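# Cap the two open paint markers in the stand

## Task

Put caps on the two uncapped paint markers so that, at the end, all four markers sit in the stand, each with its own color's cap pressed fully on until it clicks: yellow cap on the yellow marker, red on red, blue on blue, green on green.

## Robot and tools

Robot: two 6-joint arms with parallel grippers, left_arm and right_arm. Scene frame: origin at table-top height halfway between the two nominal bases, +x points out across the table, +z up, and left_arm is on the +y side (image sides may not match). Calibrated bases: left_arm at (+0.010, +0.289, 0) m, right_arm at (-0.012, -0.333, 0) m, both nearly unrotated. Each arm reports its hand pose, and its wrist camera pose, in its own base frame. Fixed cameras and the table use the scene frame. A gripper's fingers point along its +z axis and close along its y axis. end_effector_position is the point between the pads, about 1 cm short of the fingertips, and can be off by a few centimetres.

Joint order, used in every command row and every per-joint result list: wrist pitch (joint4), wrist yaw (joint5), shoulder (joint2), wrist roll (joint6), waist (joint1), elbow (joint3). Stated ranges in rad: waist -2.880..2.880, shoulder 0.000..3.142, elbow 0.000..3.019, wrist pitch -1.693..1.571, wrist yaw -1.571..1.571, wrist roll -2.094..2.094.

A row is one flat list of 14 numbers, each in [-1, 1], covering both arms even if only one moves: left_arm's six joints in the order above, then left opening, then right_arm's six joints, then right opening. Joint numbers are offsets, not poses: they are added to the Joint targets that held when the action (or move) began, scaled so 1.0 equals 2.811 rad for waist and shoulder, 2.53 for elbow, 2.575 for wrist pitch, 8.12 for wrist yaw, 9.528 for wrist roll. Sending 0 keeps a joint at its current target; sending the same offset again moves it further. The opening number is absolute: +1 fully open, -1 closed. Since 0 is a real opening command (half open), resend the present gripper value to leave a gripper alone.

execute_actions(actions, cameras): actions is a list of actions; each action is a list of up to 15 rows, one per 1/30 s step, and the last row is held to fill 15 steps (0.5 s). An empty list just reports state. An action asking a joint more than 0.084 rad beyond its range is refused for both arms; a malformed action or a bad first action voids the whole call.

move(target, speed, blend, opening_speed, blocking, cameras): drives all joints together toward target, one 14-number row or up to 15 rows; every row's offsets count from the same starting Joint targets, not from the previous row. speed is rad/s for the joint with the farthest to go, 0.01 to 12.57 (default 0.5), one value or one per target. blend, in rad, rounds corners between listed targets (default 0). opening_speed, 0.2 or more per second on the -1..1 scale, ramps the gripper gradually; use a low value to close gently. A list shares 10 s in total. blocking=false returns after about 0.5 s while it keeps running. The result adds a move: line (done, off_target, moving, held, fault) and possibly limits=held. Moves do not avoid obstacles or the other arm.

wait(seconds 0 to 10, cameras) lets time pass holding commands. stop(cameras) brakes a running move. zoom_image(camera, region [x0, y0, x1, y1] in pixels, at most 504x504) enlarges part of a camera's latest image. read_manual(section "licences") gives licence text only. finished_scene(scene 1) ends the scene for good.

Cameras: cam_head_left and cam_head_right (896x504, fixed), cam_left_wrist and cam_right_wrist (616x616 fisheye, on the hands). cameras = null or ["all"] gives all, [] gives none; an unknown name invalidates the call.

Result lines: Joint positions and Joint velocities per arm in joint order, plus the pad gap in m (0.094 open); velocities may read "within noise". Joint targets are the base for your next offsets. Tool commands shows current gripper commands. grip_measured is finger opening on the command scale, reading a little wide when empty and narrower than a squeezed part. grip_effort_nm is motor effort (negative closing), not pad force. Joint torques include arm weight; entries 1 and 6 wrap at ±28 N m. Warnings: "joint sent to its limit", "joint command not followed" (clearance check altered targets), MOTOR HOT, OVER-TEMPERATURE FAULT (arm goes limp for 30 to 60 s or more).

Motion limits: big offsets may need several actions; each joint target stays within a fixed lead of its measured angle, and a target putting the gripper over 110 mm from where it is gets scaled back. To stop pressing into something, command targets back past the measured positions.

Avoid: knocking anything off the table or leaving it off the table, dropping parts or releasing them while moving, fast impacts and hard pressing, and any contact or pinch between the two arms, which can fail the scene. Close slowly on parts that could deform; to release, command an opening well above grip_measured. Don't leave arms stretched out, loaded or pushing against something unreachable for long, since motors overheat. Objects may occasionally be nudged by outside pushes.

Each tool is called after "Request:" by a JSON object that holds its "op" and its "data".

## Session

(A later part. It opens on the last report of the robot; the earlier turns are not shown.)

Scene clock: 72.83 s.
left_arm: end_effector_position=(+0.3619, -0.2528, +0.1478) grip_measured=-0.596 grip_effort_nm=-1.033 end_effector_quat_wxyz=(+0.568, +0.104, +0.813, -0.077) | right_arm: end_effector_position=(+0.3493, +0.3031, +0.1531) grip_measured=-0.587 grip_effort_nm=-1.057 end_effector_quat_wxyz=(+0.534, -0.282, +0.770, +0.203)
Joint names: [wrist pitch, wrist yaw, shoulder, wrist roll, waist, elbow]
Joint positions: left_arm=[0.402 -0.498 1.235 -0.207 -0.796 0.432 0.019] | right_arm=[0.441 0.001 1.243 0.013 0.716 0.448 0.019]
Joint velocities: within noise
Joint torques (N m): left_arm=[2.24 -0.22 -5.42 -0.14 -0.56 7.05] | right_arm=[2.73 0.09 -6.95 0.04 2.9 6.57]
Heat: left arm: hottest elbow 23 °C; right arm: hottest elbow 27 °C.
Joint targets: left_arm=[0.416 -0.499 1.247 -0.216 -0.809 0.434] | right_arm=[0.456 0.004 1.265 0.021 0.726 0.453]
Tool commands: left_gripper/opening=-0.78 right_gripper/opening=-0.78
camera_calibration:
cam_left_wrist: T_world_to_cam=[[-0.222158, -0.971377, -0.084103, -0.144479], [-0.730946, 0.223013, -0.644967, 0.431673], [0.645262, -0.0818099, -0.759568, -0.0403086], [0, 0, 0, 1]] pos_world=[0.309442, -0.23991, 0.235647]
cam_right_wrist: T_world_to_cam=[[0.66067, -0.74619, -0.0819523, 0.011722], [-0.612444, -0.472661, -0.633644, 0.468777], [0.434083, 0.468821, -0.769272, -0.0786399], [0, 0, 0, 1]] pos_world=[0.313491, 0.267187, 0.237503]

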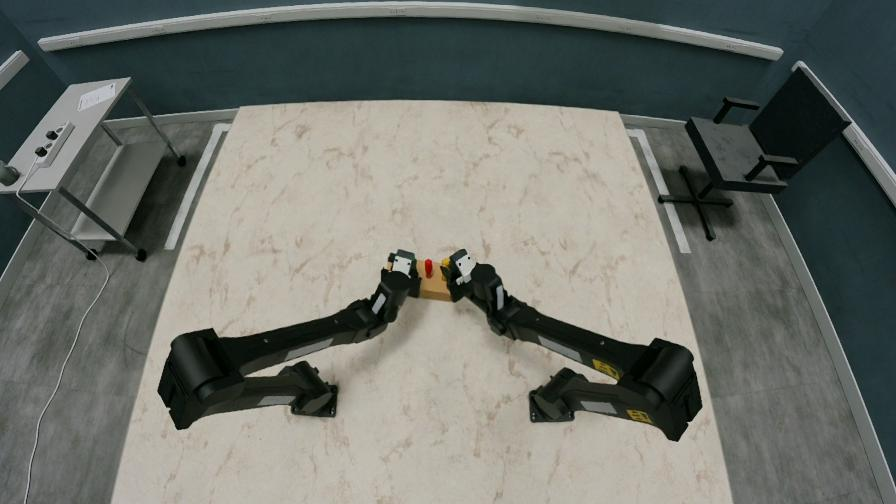

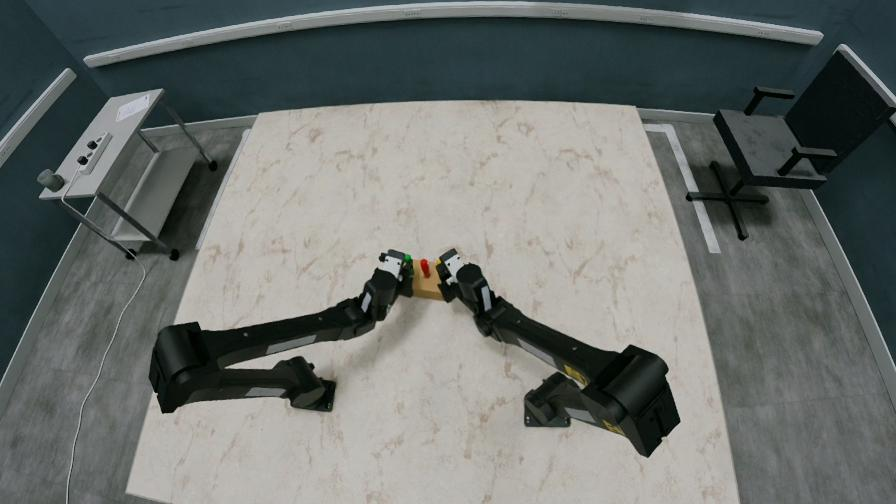

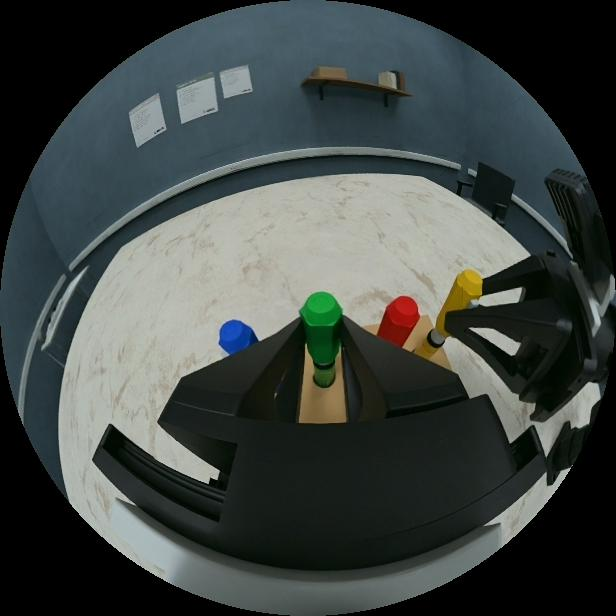

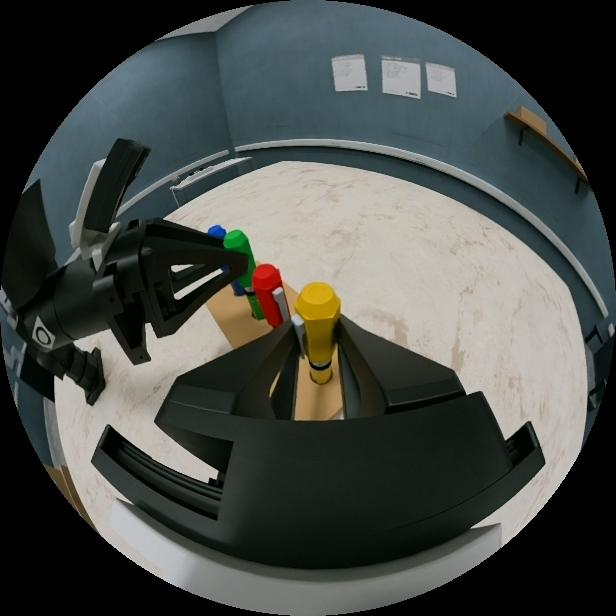

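Request:
{"op": "move", "data": {"target": [0, 0, 0, 0, 0, 0, -0.78, 0.01977, 0, 0.01281, 0, 0, 0, -0.78], "speed": 0.05, "cameras": ["cam_left_wrist", "cam_right_wrist"]}}

Request:
{"op": "zoom_image", "data": {"camera": "cam_left_wrist", "region": [300, 335, 350, 385]}}

Request:
{"op": "zoom_image", "data": {"camera": "cam_right_wrist", "region": [295, 335, 345, 385]}}

Request:
{"op": "zoom_image", "data": {"camera": "cam_left_wrist", "region": [400, 285, 470, 355]}}

Request:
{"op": "zoom_image", "data": {"camera": "cam_right_wrist", "region": [215, 255, 285, 325]}}

Scene clock: 74.90 s.
left_arm: end_effector_position=(+0.3619, -0.2528, +0.1478) grip_measured=-0.596 grip_effort_nm=-1.038 end_effector_quat_wxyz=(+0.568, +0.104, +0.813, -0.077) | right_arm: end_effector_position=(+0.3528, +0.3062, +0.1500) grip_measured=-0.587 grip_effort_nm=-1.053 end_effector_quat_wxyz=(+0.540, -0.281, +0.766, +0.206)
Joint names: [wrist pitch, wrist yaw, shoulder, wrist roll, waist, elbow]
Joint positions: left_arm=[0.402 -0.498 1.235 -0.207 -0.796 0.432 0.019] | right_arm=[0.488 0.001 1.274 0.013 0.716 0.448 0.019]
Joint velocities: within noise
Joint torques (N m): left_arm=[2.22 -0.22 -5.42 -0.14 -0.5 7.05] | right_arm=[2.8 0.09 -6.77 0.03 2.96 6.42]
Heat: left arm: hottest elbow 23 °C; right arm: hottest elbow 27 °C.
Joint targets: left_arm=[0.416 -0.499 1.247 -0.216 -0.809 0.434] | right_arm=[0.507 0.004 1.301 0.021 0.726 0.453]
move: done
camera_calibration:
cam_left_wrist: T_world_to_cam=[[-0.222158, -0.971377, -0.084103, -0.144479], [-0.730946, 0.223013, -0.644967, 0.431673], [0.645262, -0.0818099, -0.759568, -0.0403086], [0, 0, 0, 1]] pos_world=[0.309442, -0.23991, 0.235647]
cam_right_wrist: T_world_to_cam=[[0.661631, -0.745356, -0.0817853, 0.0108949], [-0.60491, -0.46612, -0.645613, 0.467536], [0.443089, 0.47663, -0.759273, -0.0909844], [0, 0, 0, 1]] pos_world=[0.315923, 0.269414, 0.233656]
Images, in order (width x height): cam_left_wrist 616x616, cam_right_wrist 616x616.

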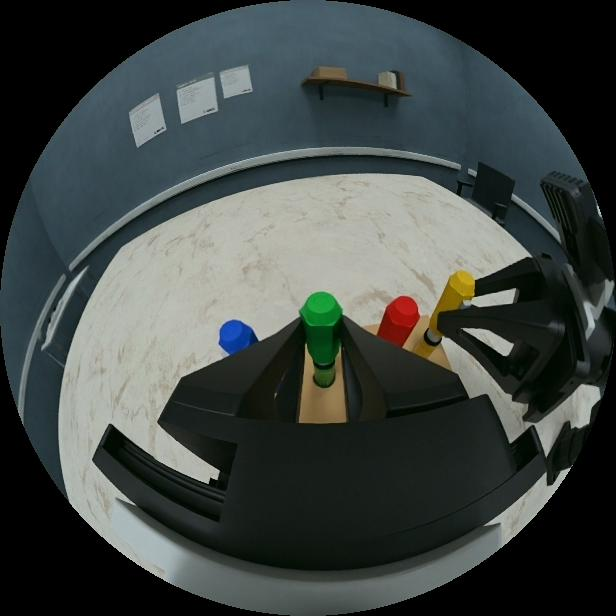

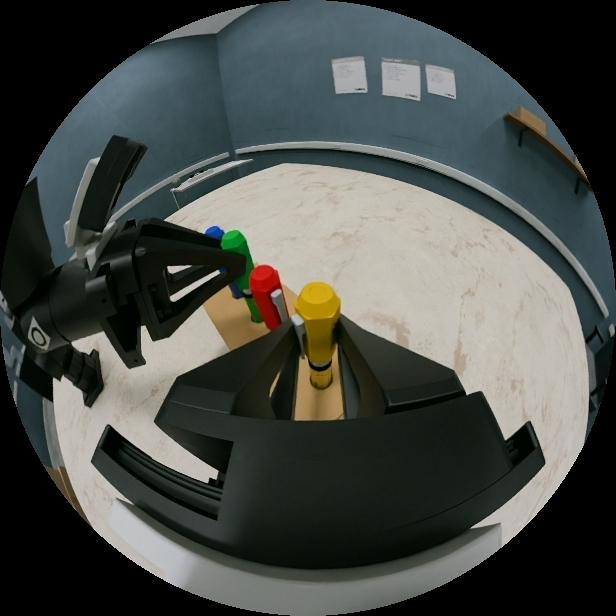

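Scaled by 10.080 from the camera's 616x616 image, which has a finer 880x880 frame.

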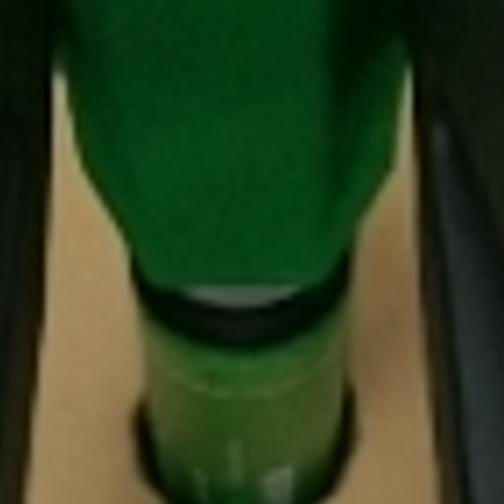

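Scaled by 10.080 from the camera's 616x616 image, which has a finer 880x880 frame.

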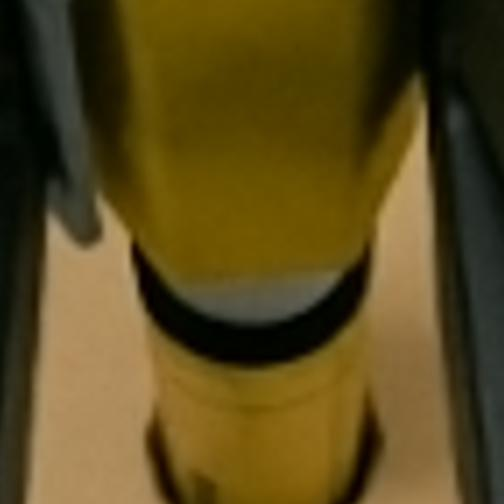

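Scaled by 7.200 from the camera's 616x616 image, which has a finer 880x880 frame.

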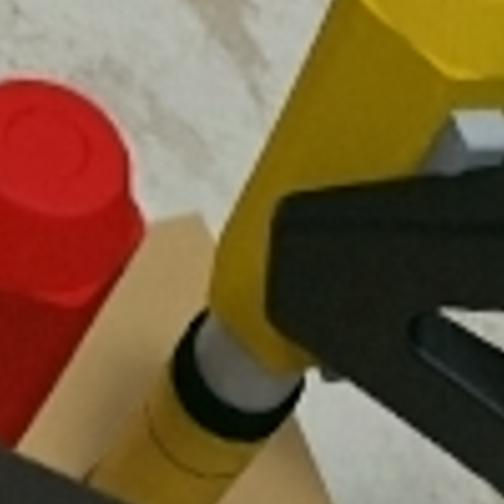

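Scaled by 7.200 from the camera's 616x616 image, which has a finer 880x880 frame.

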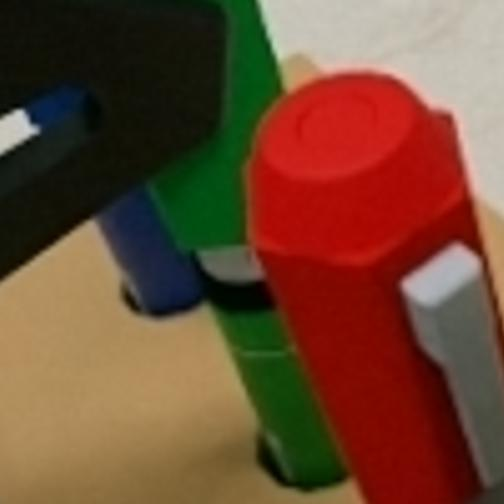

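Request:
{"op": "zoom_image", "data": {"camera": "cam_left_wrist", "region": [408, 312, 458, 362]}}

Request:
{"op": "zoom_image", "data": {"camera": "cam_left_wrist", "region": [395, 320, 445, 370]}}

Scaled by 10.080 from the camera's 616x616 image, which has a finer 880x880 frame.

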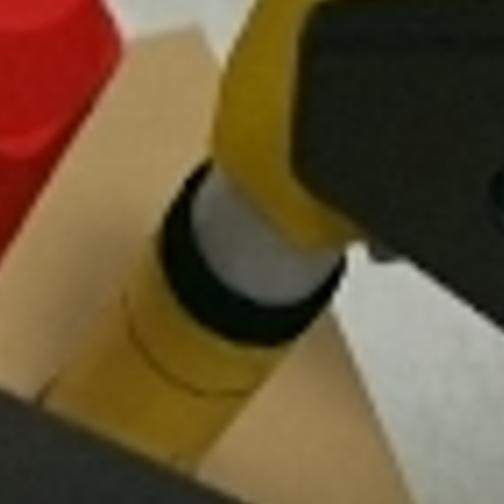

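Scaled by 10.080 from the camera's 616x616 image, which has a finer 880x880 frame.

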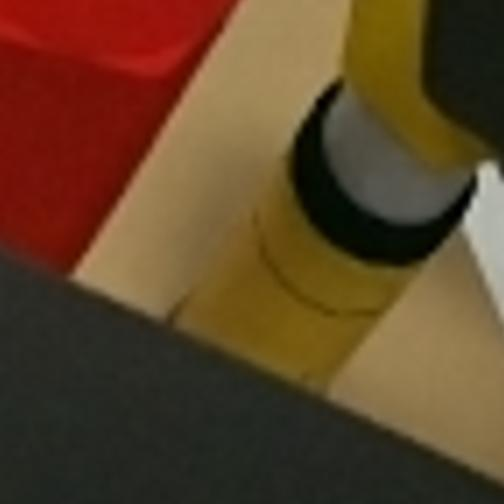

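Request:
{"op": "zoom_image", "data": {"camera": "cam_left_wrist", "region": [420, 312, 450, 342]}}

Request:
{"op": "zoom_image", "data": {"camera": "cam_right_wrist", "region": [302, 350, 338, 386]}}

Scaled by 16.800 from the camera's 616x616 image, which has a finer 880x880 frame.

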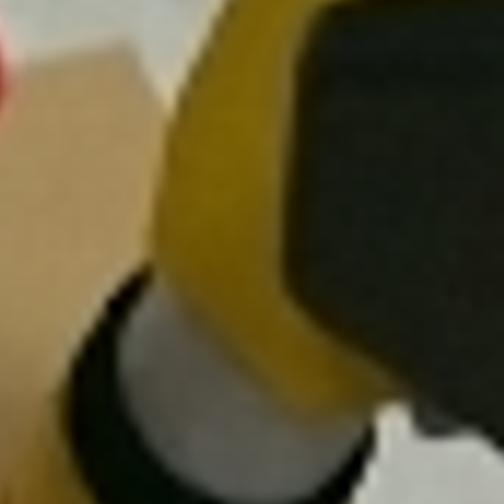

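Scaled by 14.000 from the camera's 616x616 image, which has a finer 880x880 frame.

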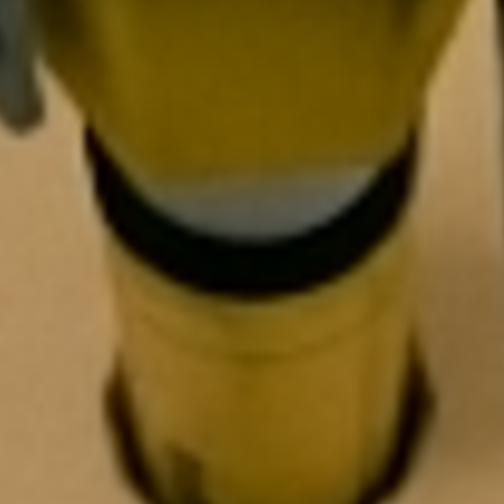

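Request:
{"op": "move", "data": {"target": [0, 0, 0, 0, 0, 0, -0.78, 0.00583, 0, 0.00277, 0, 0, -0.0083, -0.78], "speed": 0.05, "cameras": ["cam_left_wrist", "cam_right_wrist"]}}

Request:
{"op": "zoom_image", "data": {"camera": "cam_left_wrist", "region": [408, 312, 458, 362]}}

Request:
{"op": "zoom_image", "data": {"camera": "cam_right_wrist", "region": [295, 340, 345, 390]}}

Scene clock: 79.70 s.
left_arm: end_effector_position=(+0.3619, -0.2528, +0.1478) grip_measured=-0.596 grip_effort_nm=-1.033 end_effector_quat_wxyz=(+0.568, +0.104, +0.813, -0.077) | right_arm: end_effector_position=(+0.3522, +0.3057, +0.1456) grip_measured=-0.587 grip_effort_nm=-1.062 end_effector_quat_wxyz=(+0.540, -0.281, +0.766, +0.206)
Joint names: [wrist pitch, wrist yaw, shoulder, wrist roll, waist, elbow]
Joint positions: left_arm=[0.402 -0.498 1.235 -0.207 -0.796 0.432 0.019] | right_arm=[0.507 0.001 1.286 0.013 0.716 0.441 0.019]
Joint velocities: within noise
Joint torques (N m): left_arm=[2.22 -0.22 -5.42 -0.14 -0.56 7.05] | right_arm=[2.73 0.09 -7.24 0.04 2.96 5.33]
Heat: left arm: hottest elbow 23 °C; right arm: hottest elbow 27 °C.
Joint targets: left_arm=[0.416 -0.499 1.247 -0.216 -0.809 0.434] | right_arm=[0.522 0.004 1.309 0.021 0.726 0.432]
move: done
camera_calibration:
cam_left_wrist: T_world_to_cam=[[-0.222158, -0.971377, -0.084103, -0.144479], [-0.730946, 0.223013, -0.644967, 0.431673], [0.645262, -0.0818099, -0.759568, -0.0403086], [0, 0, 0, 1]] pos_world=[0.309442, -0.23991, 0.235647]
cam_right_wrist: T_world_to_cam=[[0.661641, -0.745344, -0.0818152, 0.0104859], [-0.605075, -0.466286, -0.645338, 0.464127], [0.442849, 0.476486, -0.759503, -0.0937743], [0, 0, 0, 1]] pos_world=[0.315422, 0.268914, 0.229155]
Images, in order (width x height): cam_left_wrist 616x616, cam_right_wrist 616x616.

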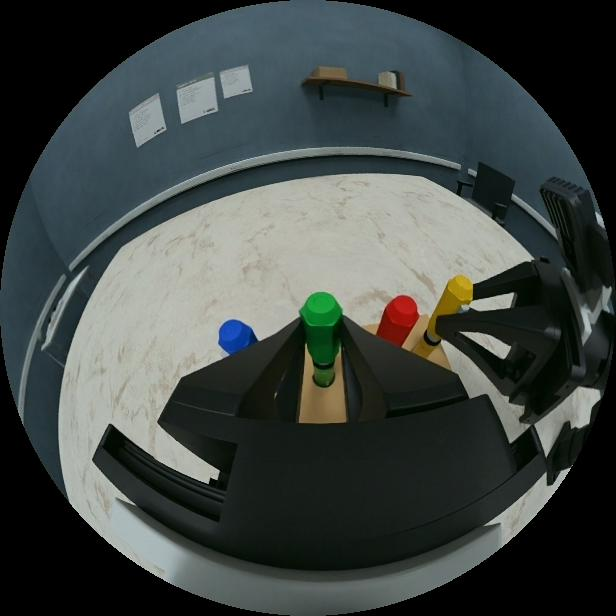

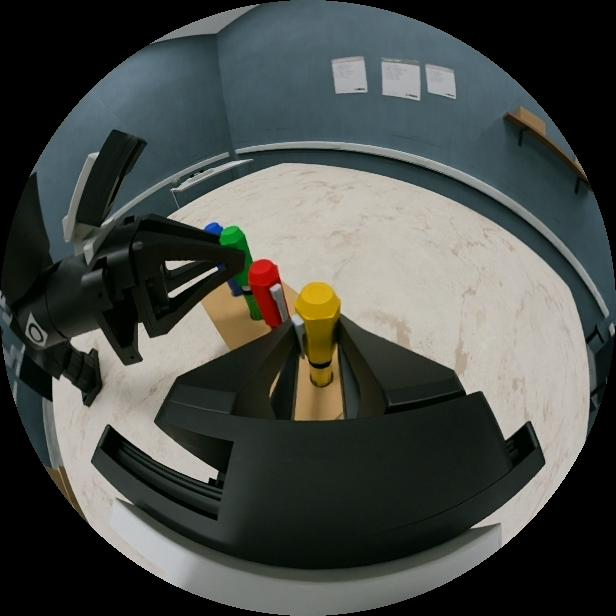

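Scaled by 10.080 from the camera's 616x616 image, which has a finer 880x880 frame.

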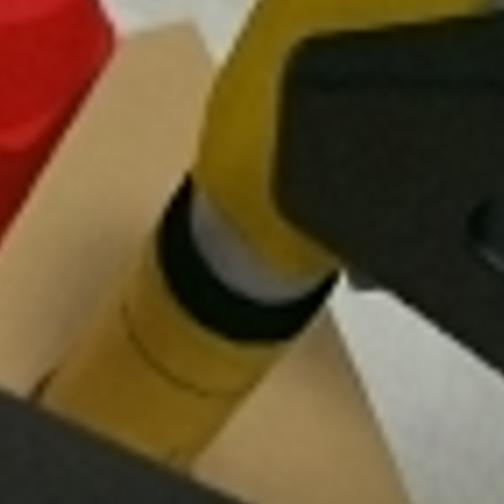

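Scaled by 10.080 from the camera's 616x616 image, which has a finer 880x880 frame.

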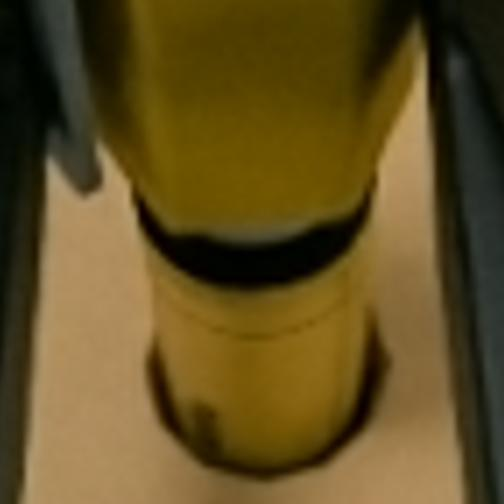

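Request:
{"op": "move", "data": {"target": [-0.01398, 0, 0.00569, 0, 0, -0.01265, -0.78, 0.0061, 0, 0.00416, 0, 0, -0.00158, -0.78], "speed": 0.05, "cameras": ["cam_left_wrist", "cam_right_wrist"]}}

Request:
{"op": "zoom_image", "data": {"camera": "cam_left_wrist", "region": [295, 335, 345, 385]}}

Request:
{"op": "zoom_image", "data": {"camera": "cam_right_wrist", "region": [295, 340, 345, 390]}}

Request:
{"op": "zoom_image", "data": {"camera": "cam_left_wrist", "region": [395, 285, 465, 355]}}

Request:
{"op": "zoom_image", "data": {"camera": "cam_right_wrist", "region": [215, 245, 285, 315]}}

Scene clock: 81.23 s.
left_arm: end_effector_position=(+0.3582, -0.2492, +0.1389) grip_measured=-0.596 grip_effort_nm=-1.033 end_effector_quat_wxyz=(+0.562, +0.107, +0.817, -0.072) | right_arm: end_effector_position=(+0.3524, +0.3059, +0.1454) grip_measured=-0.587 grip_effort_nm=-1.057 end_effector_quat_wxyz=(+0.544, -0.280, +0.764, +0.207)
Joint names: [wrist pitch, wrist yaw, shoulder, wrist roll, waist, elbow]
Joint positions: left_arm=[0.402 -0.499 1.241 -0.209 -0.796 0.418 0.019] | right_arm=[0.526 0.001 1.293 0.013 0.716 0.438 0.019]
Joint velocities: within noise
Joint torques (N m): left_arm=[0.92 -0.16 -4.66 -0.12 -0.5 5.52] | right_arm=[2.48 0.09 -6.95 0.04 2.9 5.26]
Heat: left arm: hottest elbow 23 °C; right arm: hottest elbow 27 °C.
Joint targets: left_arm=[0.380 -0.499 1.263 -0.216 -0.810 0.402] | right_arm=[0.538 0.004 1.320 0.021 0.726 0.428]
move: done
camera_calibration:
cam_left_wrist: T_world_to_cam=[[-0.222142, -0.970521, -0.0935007, -0.141047], [-0.740133, 0.230277, -0.631803, 0.425719], [0.634709, -0.0711472, -0.769469, -0.0365513], [0, 0, 0, 1]] pos_world=[0.306955, -0.237523, 0.227657]
cam_right_wrist: T_world_to_cam=[[0.662146, -0.744906, -0.0817194, 0.0101148], [-0.600817, -0.462541, -0.651977, 0.462625], [0.447863, 0.480803, -0.753822, -0.0979843], [0, 0, 0, 1]] pos_world=[0.315139, 0.268629, 0.228585]
Images, in order (width x height): cam_left_wrist 616x616, cam_right_wrist 616x616.

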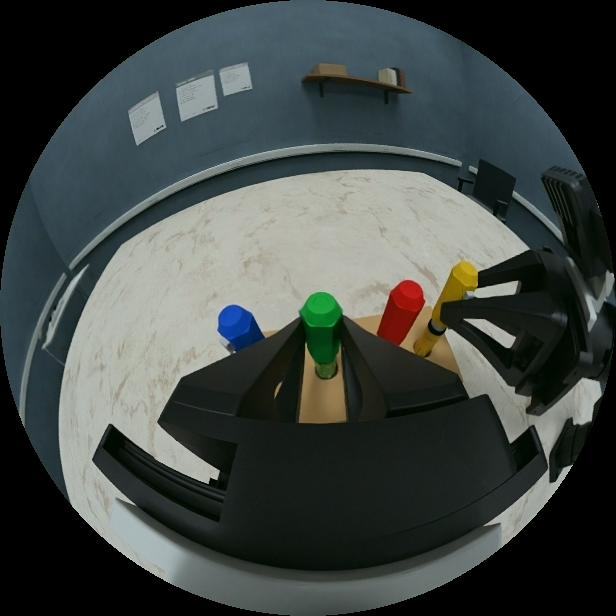

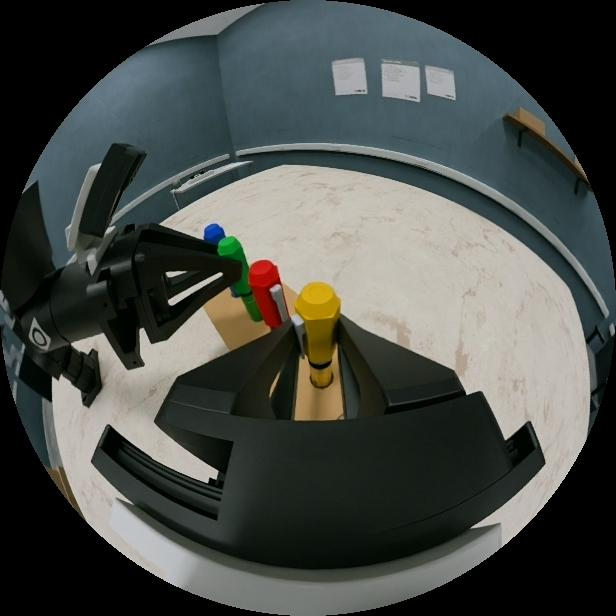

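Scaled by 10.080 from the camera's 616x616 image, which has a finer 880x880 frame.

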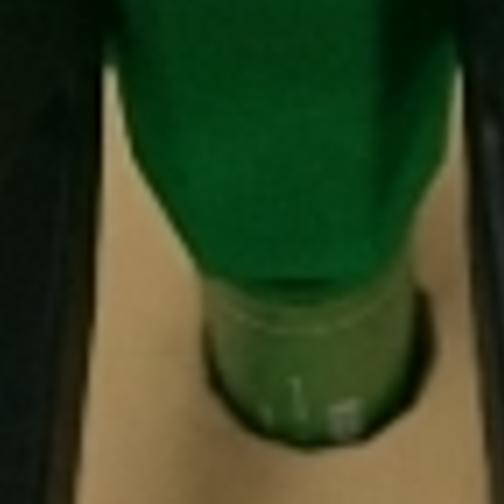

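Scaled by 10.080 from the camera's 616x616 image, which has a finer 880x880 frame.

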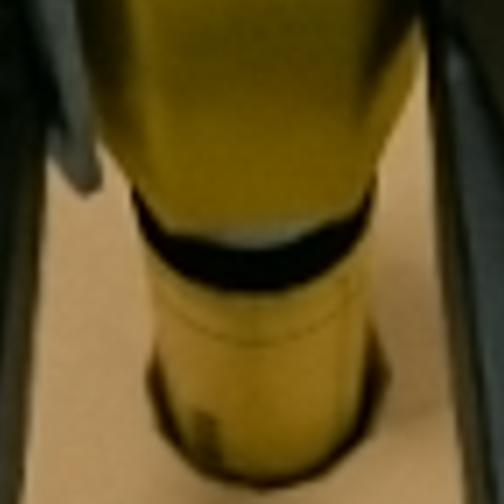

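Scaled by 7.200 from the camera's 616x616 image, which has a finer 880x880 frame.

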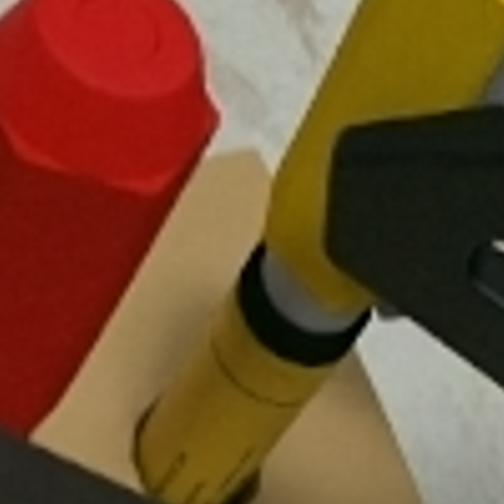

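Scaled by 7.200 from the camera's 616x616 image, which has a finer 880x880 frame.

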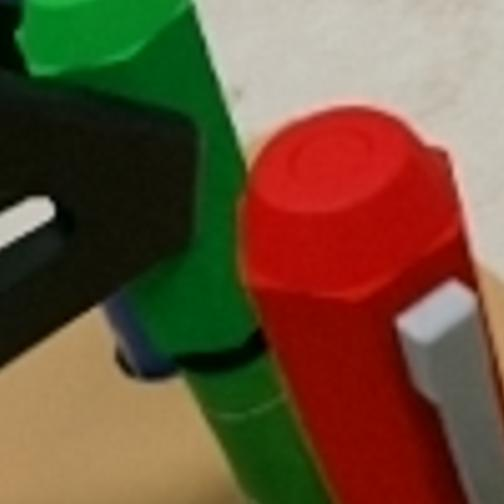

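Request:
{"op": "zoom_image", "data": {"camera": "cam_right_wrist", "region": [225, 275, 261, 311]}}

Request:
{"op": "zoom_image", "data": {"camera": "cam_left_wrist", "region": [308, 350, 344, 386]}}

Request:
{"op": "zoom_image", "data": {"camera": "cam_left_wrist", "region": [200, 290, 280, 370]}}

Scaled by 14.000 from the camera's 616x616 image, which has a finer 880x880 frame.

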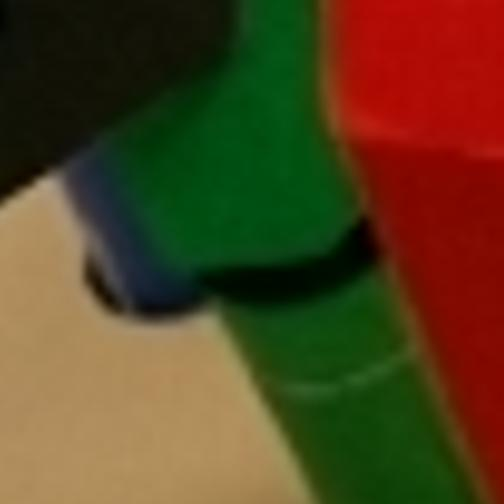

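Scaled by 14.000 from the camera's 616x616 image, which has a finer 880x880 frame.

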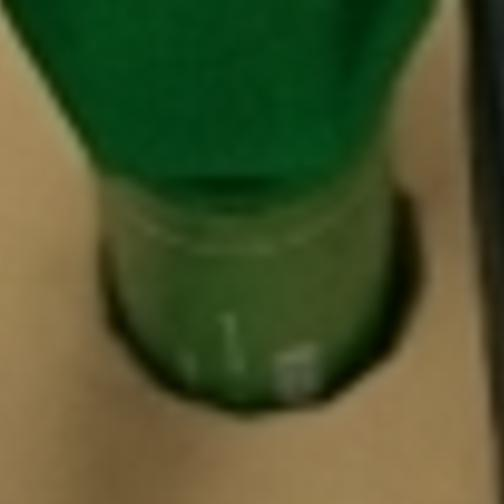

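Scaled by 6.300 from the camera's 616x616 image, which has a finer 880x880 frame.

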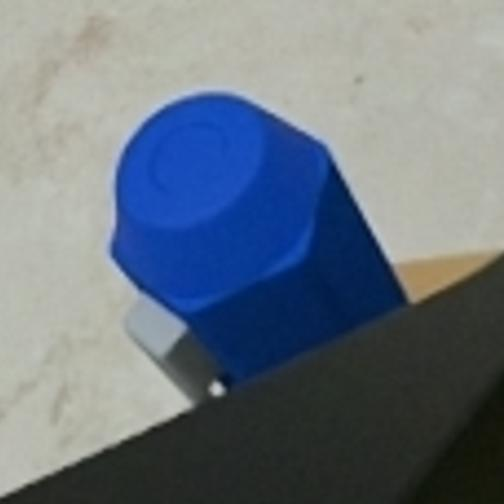

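Request:
{"op": "move", "data": {"target": [0, 0, 0, 0, 0, 0, -0.78, -0.0055, 0, 0.0040, 0, 0, -0.0055, -0.78], "speed": 0.05, "cameras": ["cam_right_wrist", "cam_left_wrist"]}}

Scene clock: 82.97 s.
left_arm: end_effector_position=(+0.3582, -0.2492, +0.1389) grip_measured=-0.596 grip_effort_nm=-1.028 end_effector_quat_wxyz=(+0.562, +0.107, +0.817, -0.072) | right_arm: end_effector_position=(+0.3517, +0.3053, +0.1435) grip_measured=-0.587 grip_effort_nm=-1.062 end_effector_quat_wxyz=(+0.542, -0.280, +0.765, +0.206)
Joint names: [wrist pitch, wrist yaw, shoulder, wrist roll, waist, elbow]
Joint positions: left_arm=[0.402 -0.499 1.241 -0.209 -0.796 0.418 0.019] | right_arm=[0.526 0.001 1.294 0.013 0.716 0.435 0.019]
Joint velocities: within noise
Joint torques (N m): left_arm=[0.94 -0.16 -4.6 -0.11 -0.5 5.53] | right_arm=[2.11 0.09 -5.95 0.04 2.9 4.45]
Heat: left arm: hottest elbow 23 °C; right arm: hottest elbow 27 °C.
Joint targets: left_arm=[0.380 -0.499 1.263 -0.216 -0.810 0.402] | right_arm=[0.523 0.004 1.332 0.021 0.726 0.414]
move: off_target (right_arm); right_arm: the shoulder is farthest, 0.037 rad from its target
camera_calibration:
cam_left_wrist: T_world_to_cam=[[-0.221974, -0.9706, -0.0930762, -0.141214], [-0.740242, 0.22988, -0.631821, 0.425661], [0.634642, -0.0713486, -0.769506, -0.0365703], [0, 0, 0, 1]] pos_world=[0.306955, -0.237523, 0.227657]
cam_right_wrist: T_world_to_cam=[[0.661934, -0.74509, -0.0817561, 0.0101325], [-0.602657, -0.464173, -0.649113, 0.461382], [0.445699, 0.478941, -0.756286, -0.0971138], [0, 0, 0, 1]] pos_world=[0.314632, 0.268222, 0.226872]
Images, in order (width x height): cam_left_wrist 616x616, cam_right_wrist 616x616.

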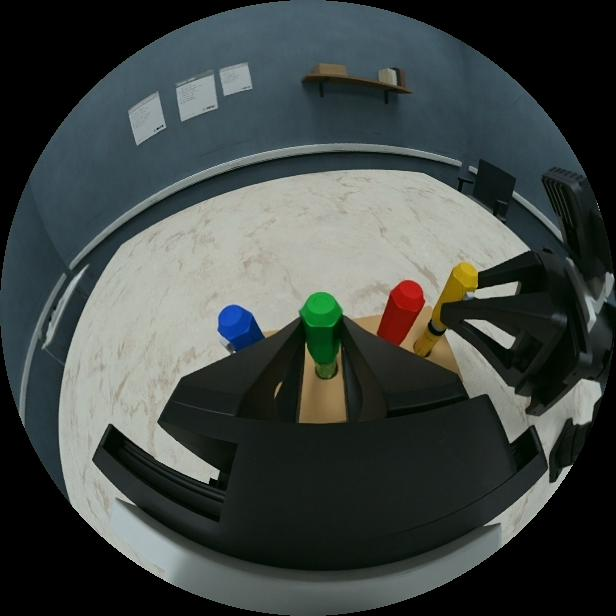

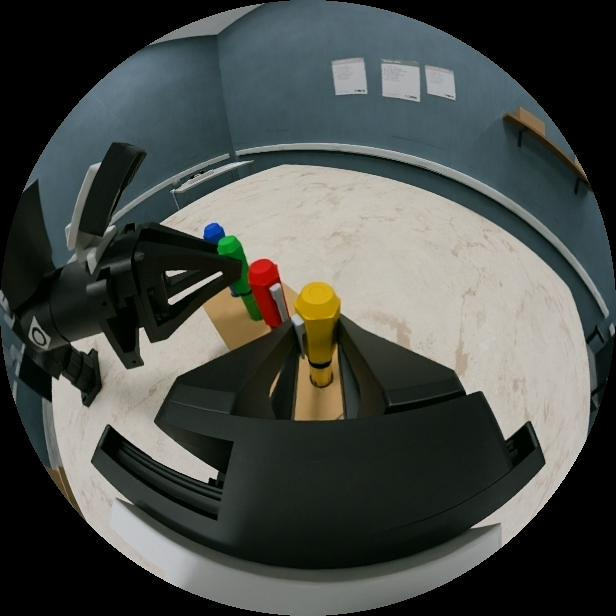

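Request:
{"op": "move", "data": {"target": [0, 0, 0, 0, 0, 0, -0.78, 0.001, 0, 0.0036, 0, 0, -0.0028, -0.78], "speed": 0.05, "cameras": ["cam_right_wrist", "cam_left_wrist"]}}

Request:
{"op": "zoom_image", "data": {"camera": "cam_right_wrist", "region": [260, 260, 380, 420]}}

Request:
{"op": "zoom_image", "data": {"camera": "cam_left_wrist", "region": [390, 240, 500, 380]}}

Scene clock: 83.83 s.
left_arm: end_effector_position=(+0.3582, -0.2492, +0.1389) grip_measured=-0.596 grip_effort_nm=-1.033 end_effector_quat_wxyz=(+0.562, +0.107, +0.817, -0.072) | right_arm: end_effector_position=(+0.3516, +0.3052, +0.1428) grip_measured=-0.587 grip_effort_nm=-1.062 end_effector_quat_wxyz=(+0.543, -0.280, +0.764, +0.207)
Joint names: [wrist pitch, wrist yaw, shoulder, wrist roll, waist, elbow]
Joint positions: left_arm=[0.402 -0.499 1.241 -0.209 -0.796 0.418 0.019] | right_arm=[0.536 0.001 1.298 0.013 0.716 0.432 0.019]
Joint velocities: within noise
Joint torques (N m): left_arm=[0.92 -0.16 -4.66 -0.12 -0.5 5.52] | right_arm=[1.91 0.1 -5.36 0.04 2.84 4.1]
Heat: left arm: hottest elbow 23 °C; right arm: hottest elbow 27 °C.
Joint targets: left_arm=[0.380 -0.499 1.263 -0.216 -0.810 0.402] | right_arm=[0.526 0.004 1.342 0.021 0.726 0.407]
move: off_target (right_arm); right_arm: the shoulder is farthest, 0.044 rad from its target
camera_calibration:
cam_left_wrist: T_world_to_cam=[[-0.221974, -0.9706, -0.0930762, -0.141214], [-0.740242, 0.22988, -0.631821, 0.425661], [0.634642, -0.0713486, -0.769506, -0.0365703], [0, 0, 0, 1]] pos_world=[0.306955, -0.237523, 0.227657]
cam_right_wrist: T_world_to_cam=[[0.662098, -0.744953, -0.0816793, 0.00992884], [-0.60117, -0.462884, -0.651409, 0.460197], [0.44746, 0.4804, -0.754318, -0.0989035], [0, 0, 0, 1]] pos_world=[0.314338, 0.267927, 0.225982]
Images, in order (width x height): cam_left_wrist 616x616, cam_right_wrist 616x616.

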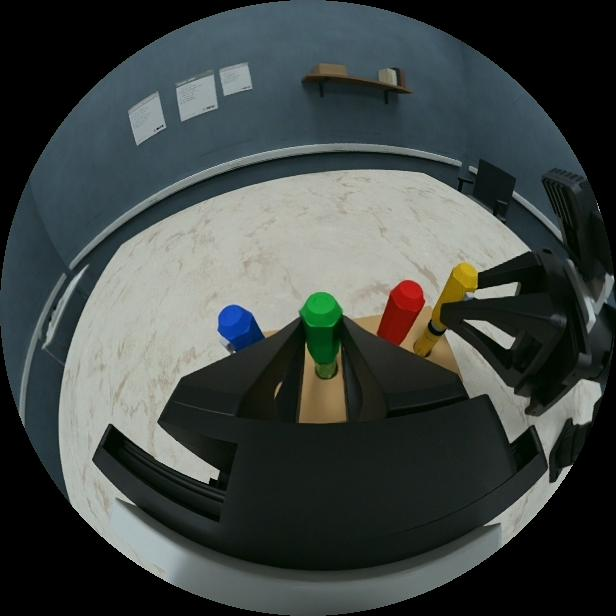

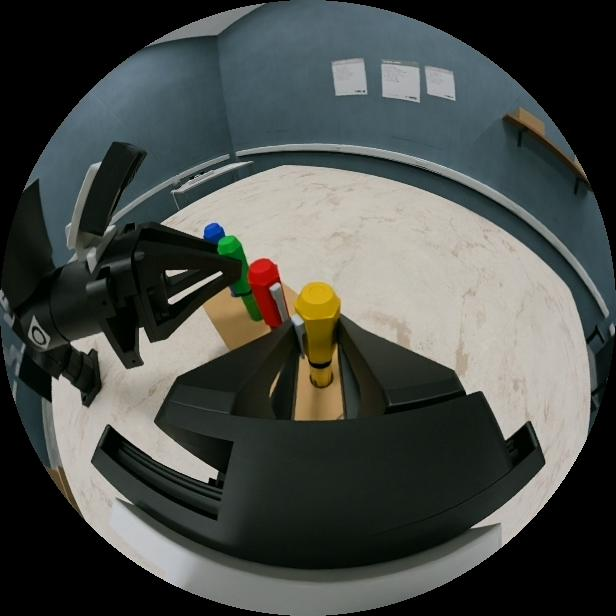

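Scaled by 3.150 from the camera's 616x616 image, which has a finer 880x880 frame.

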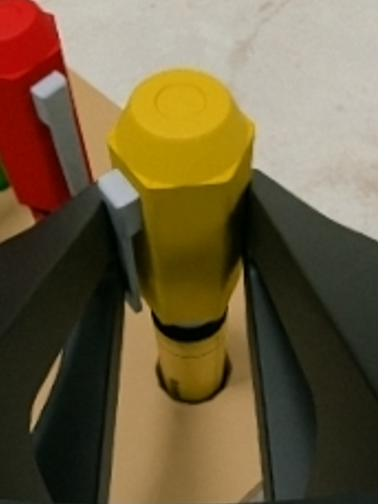

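Scaled by 3.600 from the camera's 616x616 image, which has a finer 880x880 frame.

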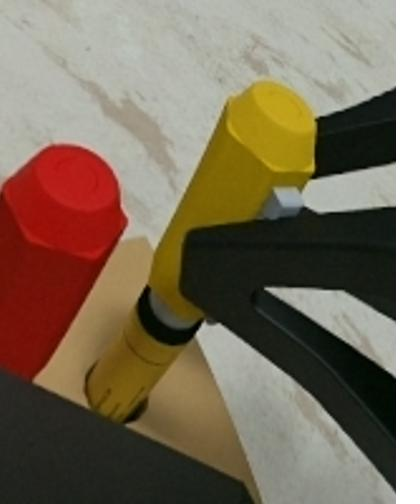

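Request:
{"op": "move", "data": {"target": [0, 0, 0, 0, 0, 0, -0.78, 0.0, 0, 0.0043, 0, 0, -0.0024, -0.78], "speed": 0.05, "cameras": ["cam_right_wrist", "cam_left_wrist"]}}

Request:
{"op": "zoom_image", "data": {"camera": "cam_right_wrist", "region": [260, 260, 380, 420]}}

Request:
{"op": "zoom_image", "data": {"camera": "cam_left_wrist", "region": [390, 240, 500, 380]}}

Scene clock: 84.73 s.
left_arm: end_effector_position=(+0.3582, -0.2492, +0.1389) grip_measured=-0.596 grip_effort_nm=-1.033 end_effector_quat_wxyz=(+0.562, +0.107, +0.817, -0.072) | right_arm: end_effector_position=(+0.3516, +0.3051, +0.1418) grip_measured=-0.587 grip_effort_nm=-1.057 end_effector_quat_wxyz=(+0.544, -0.280, +0.764, +0.207)
Joint names: [wrist pitch, wrist yaw, shoulder, wrist roll, waist, elbow]
Joint positions: left_arm=[0.402 -0.499 1.241 -0.209 -0.796 0.418 0.019] | right_arm=[0.543 0.001 1.302 0.013 0.716 0.431 0.019]
Joint velocities: within noise
Joint torques (N m): left_arm=[0.92 -0.16 -4.66 -0.12 -0.5 5.52] | right_arm=[1.62 0.09 -4.66 0.04 2.96 3.82]
Heat: left arm: hottest elbow 23 °C; right arm: hottest elbow 27 °C.
Joint targets: left_arm=[0.380 -0.499 1.263 -0.216 -0.810 0.402] | right_arm=[0.526 0.004 1.354 0.021 0.726 0.401]
move: off_target (right_arm); right_arm: the shoulder is farthest, 0.052 rad from its target
camera_calibration:
cam_left_wrist: T_world_to_cam=[[-0.221974, -0.9706, -0.0930762, -0.141214], [-0.740242, 0.22988, -0.631821, 0.425661], [0.634642, -0.0713486, -0.769506, -0.0365703], [0, 0, 0, 1]] pos_world=[0.306955, -0.237523, 0.227657]
cam_right_wrist: T_world_to_cam=[[0.662189, -0.744863, -0.0817647, 0.00986424], [-0.60047, -0.462192, -0.652545, 0.45917], [0.448265, 0.481205, -0.753326, -0.100286], [0, 0, 0, 1]] pos_world=[0.314141, 0.26783, 0.224888]
Images, in order (width x height): cam_left_wrist 616x616, cam_right_wrist 616x616.

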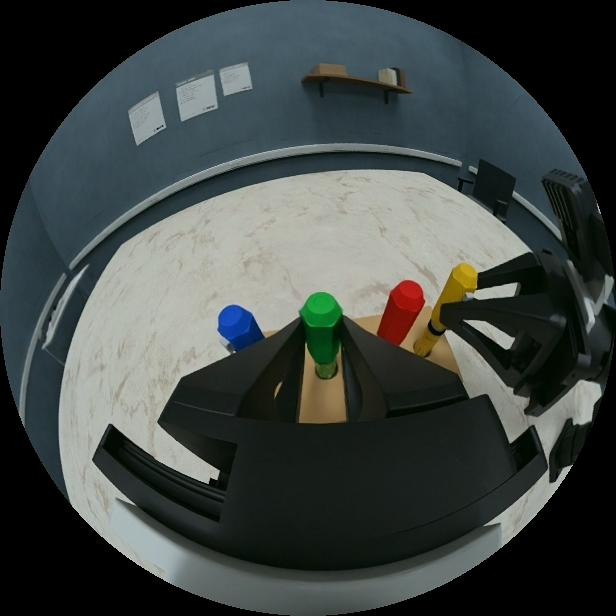

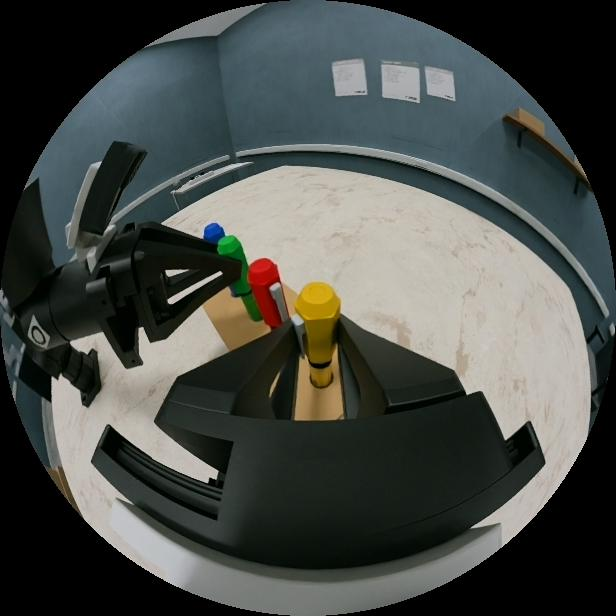

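Scaled by 3.150 from the camera's 616x616 image, which has a finer 880x880 frame.

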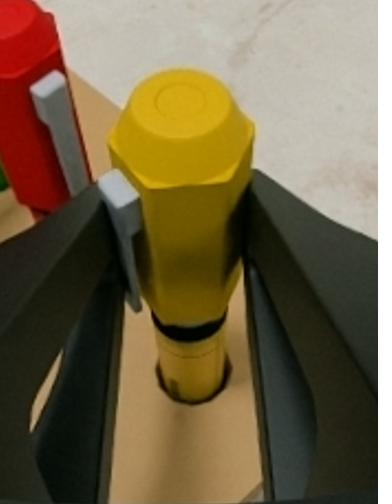

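Scaled by 3.600 from the camera's 616x616 image, which has a finer 880x880 frame.

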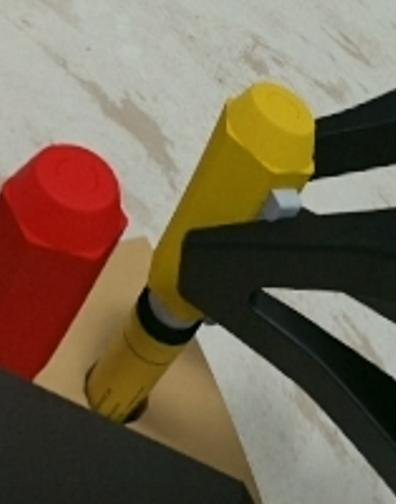

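Request:
{"op": "move", "data": {"target": [0, 0, 0, 0, 0, 0, -0.78, -0.0039, 0, 0.0028, 0, 0, -0.0055, -0.78], "speed": 0.05, "cameras": ["cam_right_wrist", "cam_left_wrist"]}}

Request:
{"op": "zoom_image", "data": {"camera": "cam_right_wrist", "region": [260, 260, 380, 420]}}

Request:
{"op": "zoom_image", "data": {"camera": "cam_left_wrist", "region": [390, 240, 500, 380]}}

Scene clock: 85.73 s.
left_arm: end_effector_position=(+0.3582, -0.2492, +0.1389) grip_measured=-0.596 grip_effort_nm=-1.033 end_effector_quat_wxyz=(+0.562, +0.107, +0.817, -0.072) | right_arm: end_effector_position=(+0.3494, +0.3035, +0.1338) grip_measured=-0.587 grip_effort_nm=-1.062 end_effector_quat_wxyz=(+0.538, -0.282, +0.768, +0.205)
Joint names: [wrist pitch, wrist yaw, shoulder, wrist roll, waist, elbow]
Joint positions: left_arm=[0.402 -0.499 1.241 -0.209 -0.796 0.418 0.019] | right_arm=[0.546 0.001 1.313 0.013 0.717 0.423 0.019]
Joint velocities: within noise
Joint torques (N m): left_arm=[0.92 -0.16 -4.66 -0.11 -0.5 5.52] | right_arm=[1.16 0.09 -4.89 0.04 2.84 3.32]
Heat: left arm: hottest elbow 23 °C; right arm: hottest elbow 27 °C.
Joint targets: left_arm=[0.380 -0.499 1.263 -0.216 -0.810 0.402] | right_arm=[0.516 0.004 1.362 0.021 0.726 0.387]
move: off_target (right_arm); right_arm: the shoulder is farthest, 0.049 rad from its target
camera_calibration:
cam_left_wrist: T_world_to_cam=[[-0.221974, -0.9706, -0.0930762, -0.141214], [-0.740242, 0.22988, -0.631821, 0.425661], [0.634642, -0.0713486, -0.769506, -0.0365703], [0, 0, 0, 1]] pos_world=[0.306955, -0.237523, 0.227657]
cam_right_wrist: T_world_to_cam=[[0.66147, -0.745485, -0.0819141, 0.00983684], [-0.608074, -0.469178, -0.640404, 0.455041], [0.438979, 0.473418, -0.763657, -0.0975353], [0, 0, 0, 1]] pos_world=[0.313008, 0.267004, 0.217733]
Images, in order (width x height): cam_left_wrist 616x616, cam_right_wrist 616x616.

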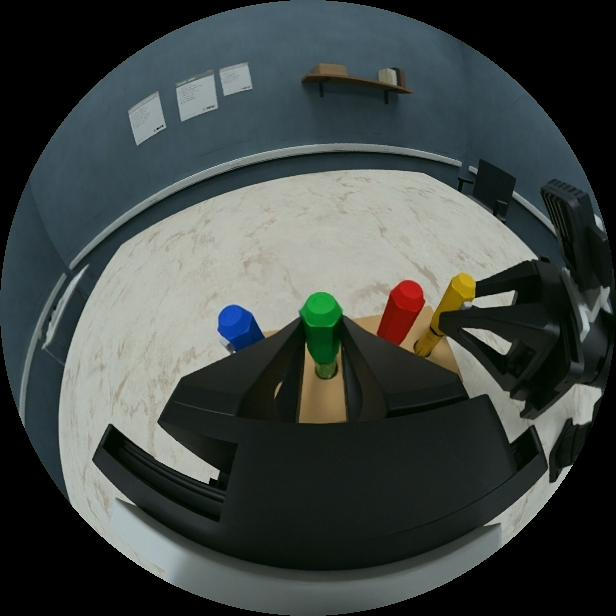

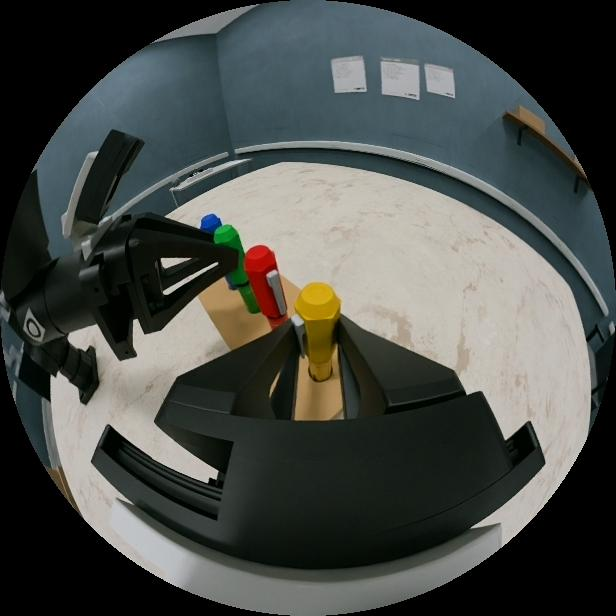

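Scaled by 3.150 from the camera's 616x616 image, which has a finer 880x880 frame.

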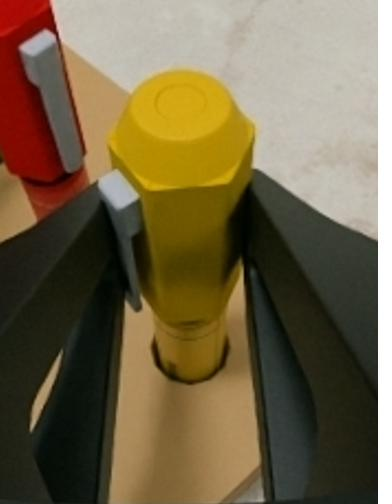

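Scaled by 3.600 from the camera's 616x616 image, which has a finer 880x880 frame.

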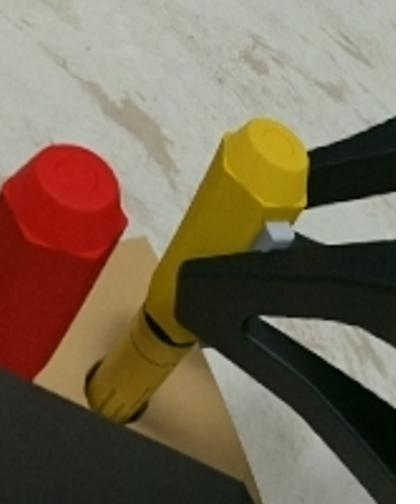

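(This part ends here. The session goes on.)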